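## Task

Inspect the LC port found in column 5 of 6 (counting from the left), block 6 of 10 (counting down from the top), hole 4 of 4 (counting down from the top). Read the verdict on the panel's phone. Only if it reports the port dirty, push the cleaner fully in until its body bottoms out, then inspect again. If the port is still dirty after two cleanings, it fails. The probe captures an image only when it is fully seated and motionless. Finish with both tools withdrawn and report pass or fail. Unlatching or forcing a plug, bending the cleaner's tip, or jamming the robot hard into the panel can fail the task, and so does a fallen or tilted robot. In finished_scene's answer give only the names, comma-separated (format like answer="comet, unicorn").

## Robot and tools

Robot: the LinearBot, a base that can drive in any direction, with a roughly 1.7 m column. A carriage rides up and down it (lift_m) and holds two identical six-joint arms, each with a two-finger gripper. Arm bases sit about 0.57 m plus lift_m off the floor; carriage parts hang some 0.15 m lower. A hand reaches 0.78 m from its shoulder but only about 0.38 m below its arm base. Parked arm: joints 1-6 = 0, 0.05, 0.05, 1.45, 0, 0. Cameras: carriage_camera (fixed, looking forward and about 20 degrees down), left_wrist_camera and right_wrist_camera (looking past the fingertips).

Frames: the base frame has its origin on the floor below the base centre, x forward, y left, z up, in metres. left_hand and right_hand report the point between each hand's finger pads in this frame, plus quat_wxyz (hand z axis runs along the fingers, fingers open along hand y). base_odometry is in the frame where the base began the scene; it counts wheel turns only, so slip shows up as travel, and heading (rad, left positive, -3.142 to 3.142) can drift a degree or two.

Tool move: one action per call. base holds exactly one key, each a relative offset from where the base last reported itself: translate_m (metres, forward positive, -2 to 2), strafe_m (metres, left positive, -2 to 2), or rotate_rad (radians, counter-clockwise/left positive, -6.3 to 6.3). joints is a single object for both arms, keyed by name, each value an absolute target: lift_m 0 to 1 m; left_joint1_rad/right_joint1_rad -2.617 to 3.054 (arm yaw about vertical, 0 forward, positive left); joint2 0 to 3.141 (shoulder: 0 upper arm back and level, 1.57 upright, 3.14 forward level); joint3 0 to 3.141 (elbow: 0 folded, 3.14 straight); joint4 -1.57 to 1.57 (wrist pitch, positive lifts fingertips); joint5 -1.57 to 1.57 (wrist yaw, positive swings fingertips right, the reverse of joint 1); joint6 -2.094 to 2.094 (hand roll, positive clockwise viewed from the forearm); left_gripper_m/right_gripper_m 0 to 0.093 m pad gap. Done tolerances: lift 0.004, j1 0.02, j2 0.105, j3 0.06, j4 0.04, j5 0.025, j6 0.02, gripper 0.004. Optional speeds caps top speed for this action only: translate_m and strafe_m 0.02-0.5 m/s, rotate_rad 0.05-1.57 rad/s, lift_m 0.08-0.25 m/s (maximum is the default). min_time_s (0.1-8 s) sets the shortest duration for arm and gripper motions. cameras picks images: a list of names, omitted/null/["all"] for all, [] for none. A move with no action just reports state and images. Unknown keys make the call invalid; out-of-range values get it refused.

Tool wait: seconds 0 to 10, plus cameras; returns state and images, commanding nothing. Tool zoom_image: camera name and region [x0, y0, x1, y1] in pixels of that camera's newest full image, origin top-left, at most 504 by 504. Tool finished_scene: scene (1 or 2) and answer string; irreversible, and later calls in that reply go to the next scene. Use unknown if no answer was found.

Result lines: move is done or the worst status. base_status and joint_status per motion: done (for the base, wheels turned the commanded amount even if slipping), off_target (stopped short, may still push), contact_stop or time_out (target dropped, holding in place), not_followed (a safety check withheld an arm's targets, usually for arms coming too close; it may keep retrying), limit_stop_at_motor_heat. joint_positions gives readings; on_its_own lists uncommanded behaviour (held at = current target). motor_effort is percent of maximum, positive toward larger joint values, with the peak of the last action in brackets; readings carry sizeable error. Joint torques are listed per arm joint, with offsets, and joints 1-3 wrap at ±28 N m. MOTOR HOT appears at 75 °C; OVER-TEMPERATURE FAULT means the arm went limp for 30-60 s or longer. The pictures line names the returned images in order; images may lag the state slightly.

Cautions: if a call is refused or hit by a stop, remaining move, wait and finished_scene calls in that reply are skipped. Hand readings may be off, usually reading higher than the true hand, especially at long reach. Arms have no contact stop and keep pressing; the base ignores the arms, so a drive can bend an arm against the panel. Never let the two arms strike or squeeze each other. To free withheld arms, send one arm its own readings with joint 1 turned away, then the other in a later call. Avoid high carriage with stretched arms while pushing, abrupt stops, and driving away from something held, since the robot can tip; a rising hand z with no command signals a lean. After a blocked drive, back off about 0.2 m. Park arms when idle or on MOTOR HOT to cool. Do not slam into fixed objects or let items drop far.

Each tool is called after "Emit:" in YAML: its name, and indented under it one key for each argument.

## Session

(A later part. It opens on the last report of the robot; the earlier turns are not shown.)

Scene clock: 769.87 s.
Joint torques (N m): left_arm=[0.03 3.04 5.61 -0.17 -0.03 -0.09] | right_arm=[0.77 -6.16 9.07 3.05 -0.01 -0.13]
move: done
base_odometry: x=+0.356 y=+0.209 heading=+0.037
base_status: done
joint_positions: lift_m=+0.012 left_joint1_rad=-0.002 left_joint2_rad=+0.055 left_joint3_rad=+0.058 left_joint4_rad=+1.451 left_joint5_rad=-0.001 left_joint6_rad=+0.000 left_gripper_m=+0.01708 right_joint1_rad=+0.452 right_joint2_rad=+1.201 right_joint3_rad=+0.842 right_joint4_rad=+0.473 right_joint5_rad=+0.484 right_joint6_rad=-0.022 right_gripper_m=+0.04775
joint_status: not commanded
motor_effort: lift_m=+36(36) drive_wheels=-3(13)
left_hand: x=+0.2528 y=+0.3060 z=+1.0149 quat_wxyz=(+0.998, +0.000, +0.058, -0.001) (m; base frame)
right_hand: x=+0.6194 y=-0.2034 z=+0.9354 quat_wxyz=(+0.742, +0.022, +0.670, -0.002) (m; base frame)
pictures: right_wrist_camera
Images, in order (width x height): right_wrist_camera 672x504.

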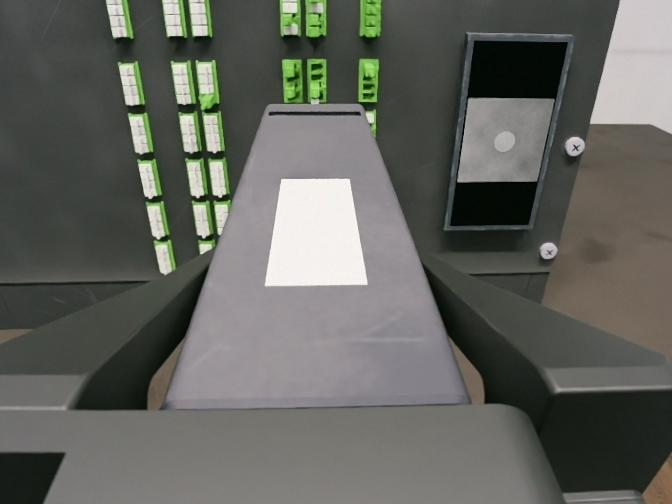

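Sliding out nicely; nose visible. Continue.

Emit:
move:
  base: {"translate_m": -0.008}
  speeds: {"translate_m": 0.02}
  cameras: ["right_wrist_camera"]

Emit:
zoom_image:
  camera: "right_wrist_camera"
  region: [280, 50, 340, 110]

Scene clock: 772.67 s.
Joint torques (N m): left_arm=[0.06 2.91 5.7 -0.18 -0.03 -0.09] | right_arm=[0.75 -6.08 9.09 3.21 -0.03 -0.12]
move: done
base_odometry: x=+0.348 y=+0.209 heading=+0.037
base_status: done
joint_positions: lift_m=+0.012 left_joint1_rad=-0.002 left_joint2_rad=+0.055 left_joint3_rad=+0.058 left_joint4_rad=+1.451 left_joint5_rad=-0.001 left_joint6_rad=+0.000 left_gripper_m=+0.01708 right_joint1_rad=+0.452 right_joint2_rad=+1.201 right_joint3_rad=+0.842 right_joint4_rad=+0.462 right_joint5_rad=+0.485 right_joint6_rad=-0.022 right_gripper_m=+0.04775
joint_status: not commanded
motor_effort: lift_m=+36(36) drive_wheels=+1(12)
left_hand: x=+0.2528 y=+0.3060 z=+1.0149 quat_wxyz=(+0.998, +0.000, +0.058, -0.001) (m; base frame)
right_hand: x=+0.6196 y=-0.2034 z=+0.9328 quat_wxyz=(+0.738, +0.020, +0.674, -0.004) (m; base frame)
pictures: right_wrist_camera
Images, in order (width x height): right_wrist_camera 672x504.

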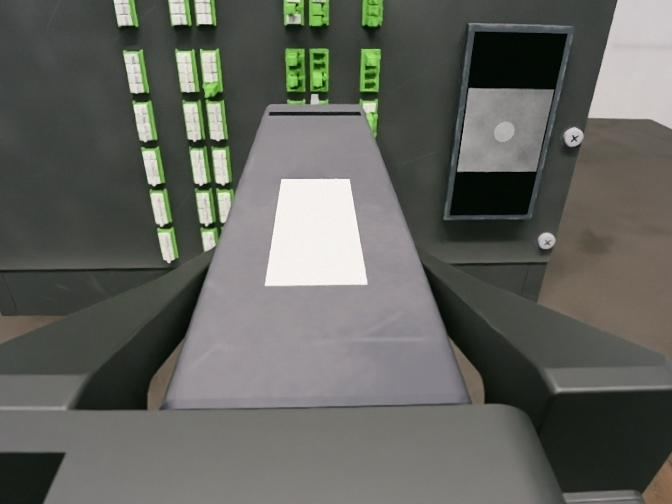

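Scaled by 8.400.

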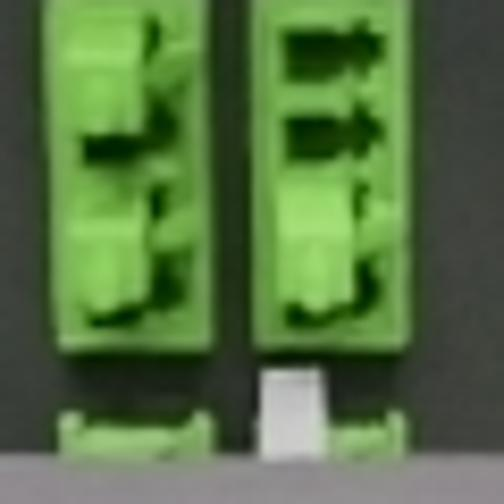

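Emit:
move:
  base: {"translate_m": -0.04}
  speeds: {"translate_m": 0.05}
  cameras: ["right_wrist_camera"]

Emit:
move:
  base: {"translate_m": -0.23}
  speeds: {"translate_m": 0.15}
  cameras: []

Emit:
move:
  joints: {"right_joint1_rad": 0, "right_joint2_rad": 0.05, "right_joint3_rad": 0.05, "right_joint4_rad": 1.45, "right_joint5_rad": 0, "right_joint6_rad": 0}
  min_time_s: 4
  cameras: ["carriage_camera", "right_wrist_camera"]

Scene clock: 778.97 s.
Joint torques (N m): left_arm=[0.09 3.07 5.71 -0.18 -0.03 -0.08] | right_arm=[0.8 -6.02 9.16 3.22 -0.01 -0.13]
move: done
base_odometry: x=+0.308 y=+0.208 heading=+0.037
base_status: done
joint_positions: lift_m=+0.012 left_joint1_rad=-0.002 left_joint2_rad=+0.055 left_joint3_rad=+0.058 left_joint4_rad=+1.450 left_joint5_rad=-0.001 left_joint6_rad=+0.000 left_gripper_m=+0.01708 right_joint1_rad=+0.452 right_joint2_rad=+1.201 right_joint3_rad=+0.842 right_joint4_rad=+0.459 right_joint5_rad=+0.485 right_joint6_rad=-0.022 right_gripper_m=+0.04775
joint_status: not commanded
motor_effort: lift_m=+36(36) drive_wheels=+1(15)
left_hand: x=+0.2529 y=+0.3060 z=+1.0149 quat_wxyz=(+0.998, +0.000, +0.059, -0.001) (m; base frame)
right_hand: x=+0.6197 y=-0.2034 z=+0.9321 quat_wxyz=(+0.737, +0.020, +0.675, -0.004) (m; base frame)
pictures: right_wrist_camera
Images, in order (width x height): right_wrist_camera 672x504.

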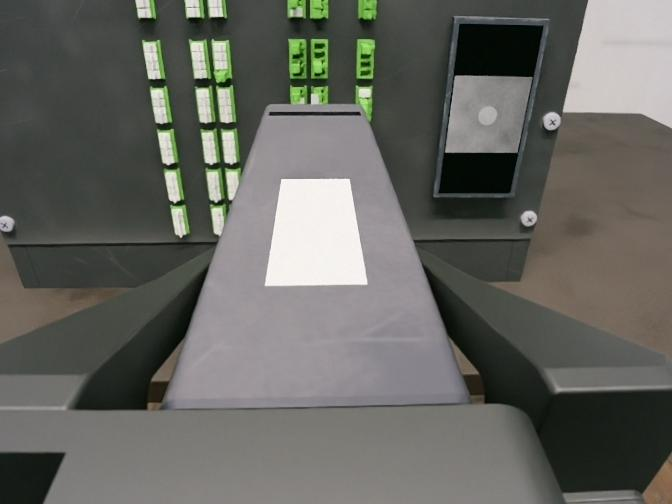

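Scene clock: 781.40 s.
Joint torques (N m): left_arm=[0.1 3.11 5.72 -0.18 -0.04 -0.08] | right_arm=[0.72 -6.06 9.09 3.29 -0.02 -0.14]
move: done
base_odometry: x=+0.078 y=+0.199 heading=+0.037
base_status: done
joint_positions: lift_m=+0.012 left_joint1_rad=-0.002 left_joint2_rad=+0.055 left_joint3_rad=+0.058 left_joint4_rad=+1.450 left_joint5_rad=-0.001 left_joint6_rad=+0.000 left_gripper_m=+0.01708 right_joint1_rad=+0.452 right_joint2_rad=+1.201 right_joint3_rad=+0.842 right_joint4_rad=+0.457 right_joint5_rad=+0.485 right_joint6_rad=-0.022 right_gripper_m=+0.04775
joint_status: not commanded
motor_effort: lift_m=+36(36) drive_wheels=-3(9)
left_hand: x=+0.2529 y=+0.3060 z=+1.0149 quat_wxyz=(+0.998, +0.000, +0.059, -0.001) (m; base frame)
right_hand: x=+0.6197 y=-0.2034 z=+0.9315 quat_wxyz=(+0.737, +0.020, +0.676, -0.004) (m; base frame)
pictures: none
No camera images: "cameras" was empty.

Scene clock: 785.70 s.
Joint torques (N m): left_arm=[0.06 3.04 5.7 -0.18 -0.03 -0.08] | right_arm=[-0.85 2.7 6.04 0.34 -0.19 -0.02]
move: done
base_odometry: x=+0.078 y=+0.199 heading=+0.037
base_status: not commanded
joint_positions: lift_m=+0.012 left_joint1_rad=-0.002 left_joint2_rad=+0.055 left_joint3_rad=+0.058 left_joint4_rad=+1.450 left_joint5_rad=-0.001 left_joint6_rad=+0.000 left_gripper_m=+0.01708 right_joint1_rad=+0.007 right_joint2_rad=+0.060 right_joint3_rad=+0.060 right_joint4_rad=+1.425 right_joint5_rad=+0.014 right_joint6_rad=-0.007 right_gripper_m=+0.04775
joint_status: all done
motor_effort: lift_m=+36(36) drive_wheels=-3(4)
left_hand: x=+0.2529 y=+0.3060 z=+1.0149 quat_wxyz=(+0.998, +0.000, +0.059, -0.001) (m; base frame)
right_hand: x=+0.2602 y=-0.3082 z=+1.0147 quat_wxyz=(+0.997, +0.007, +0.073, -0.001) (m; base frame)
pictures: carriage_camera, right_wrist_camera
Images, in order (width x height): carriage_camera 672x504, right_wrist_camera 672x504.

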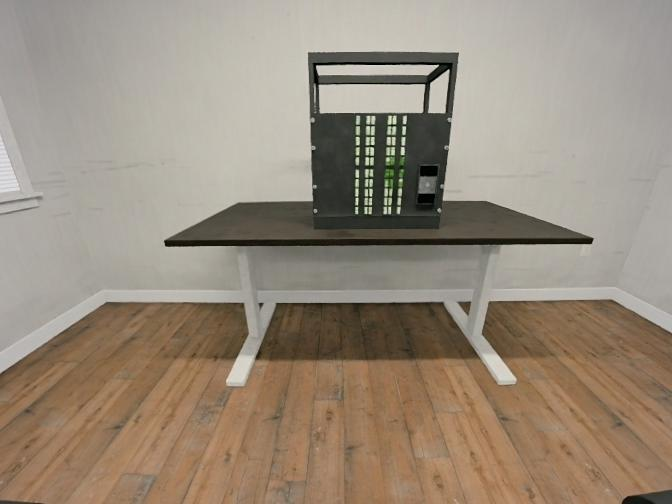

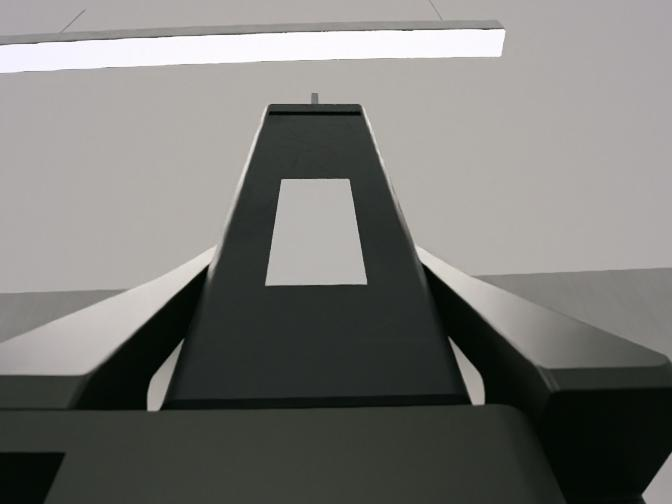

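Emit:
finished_scene:
  scene: 2
  answer: "pass"

The scene is finished: the task was done.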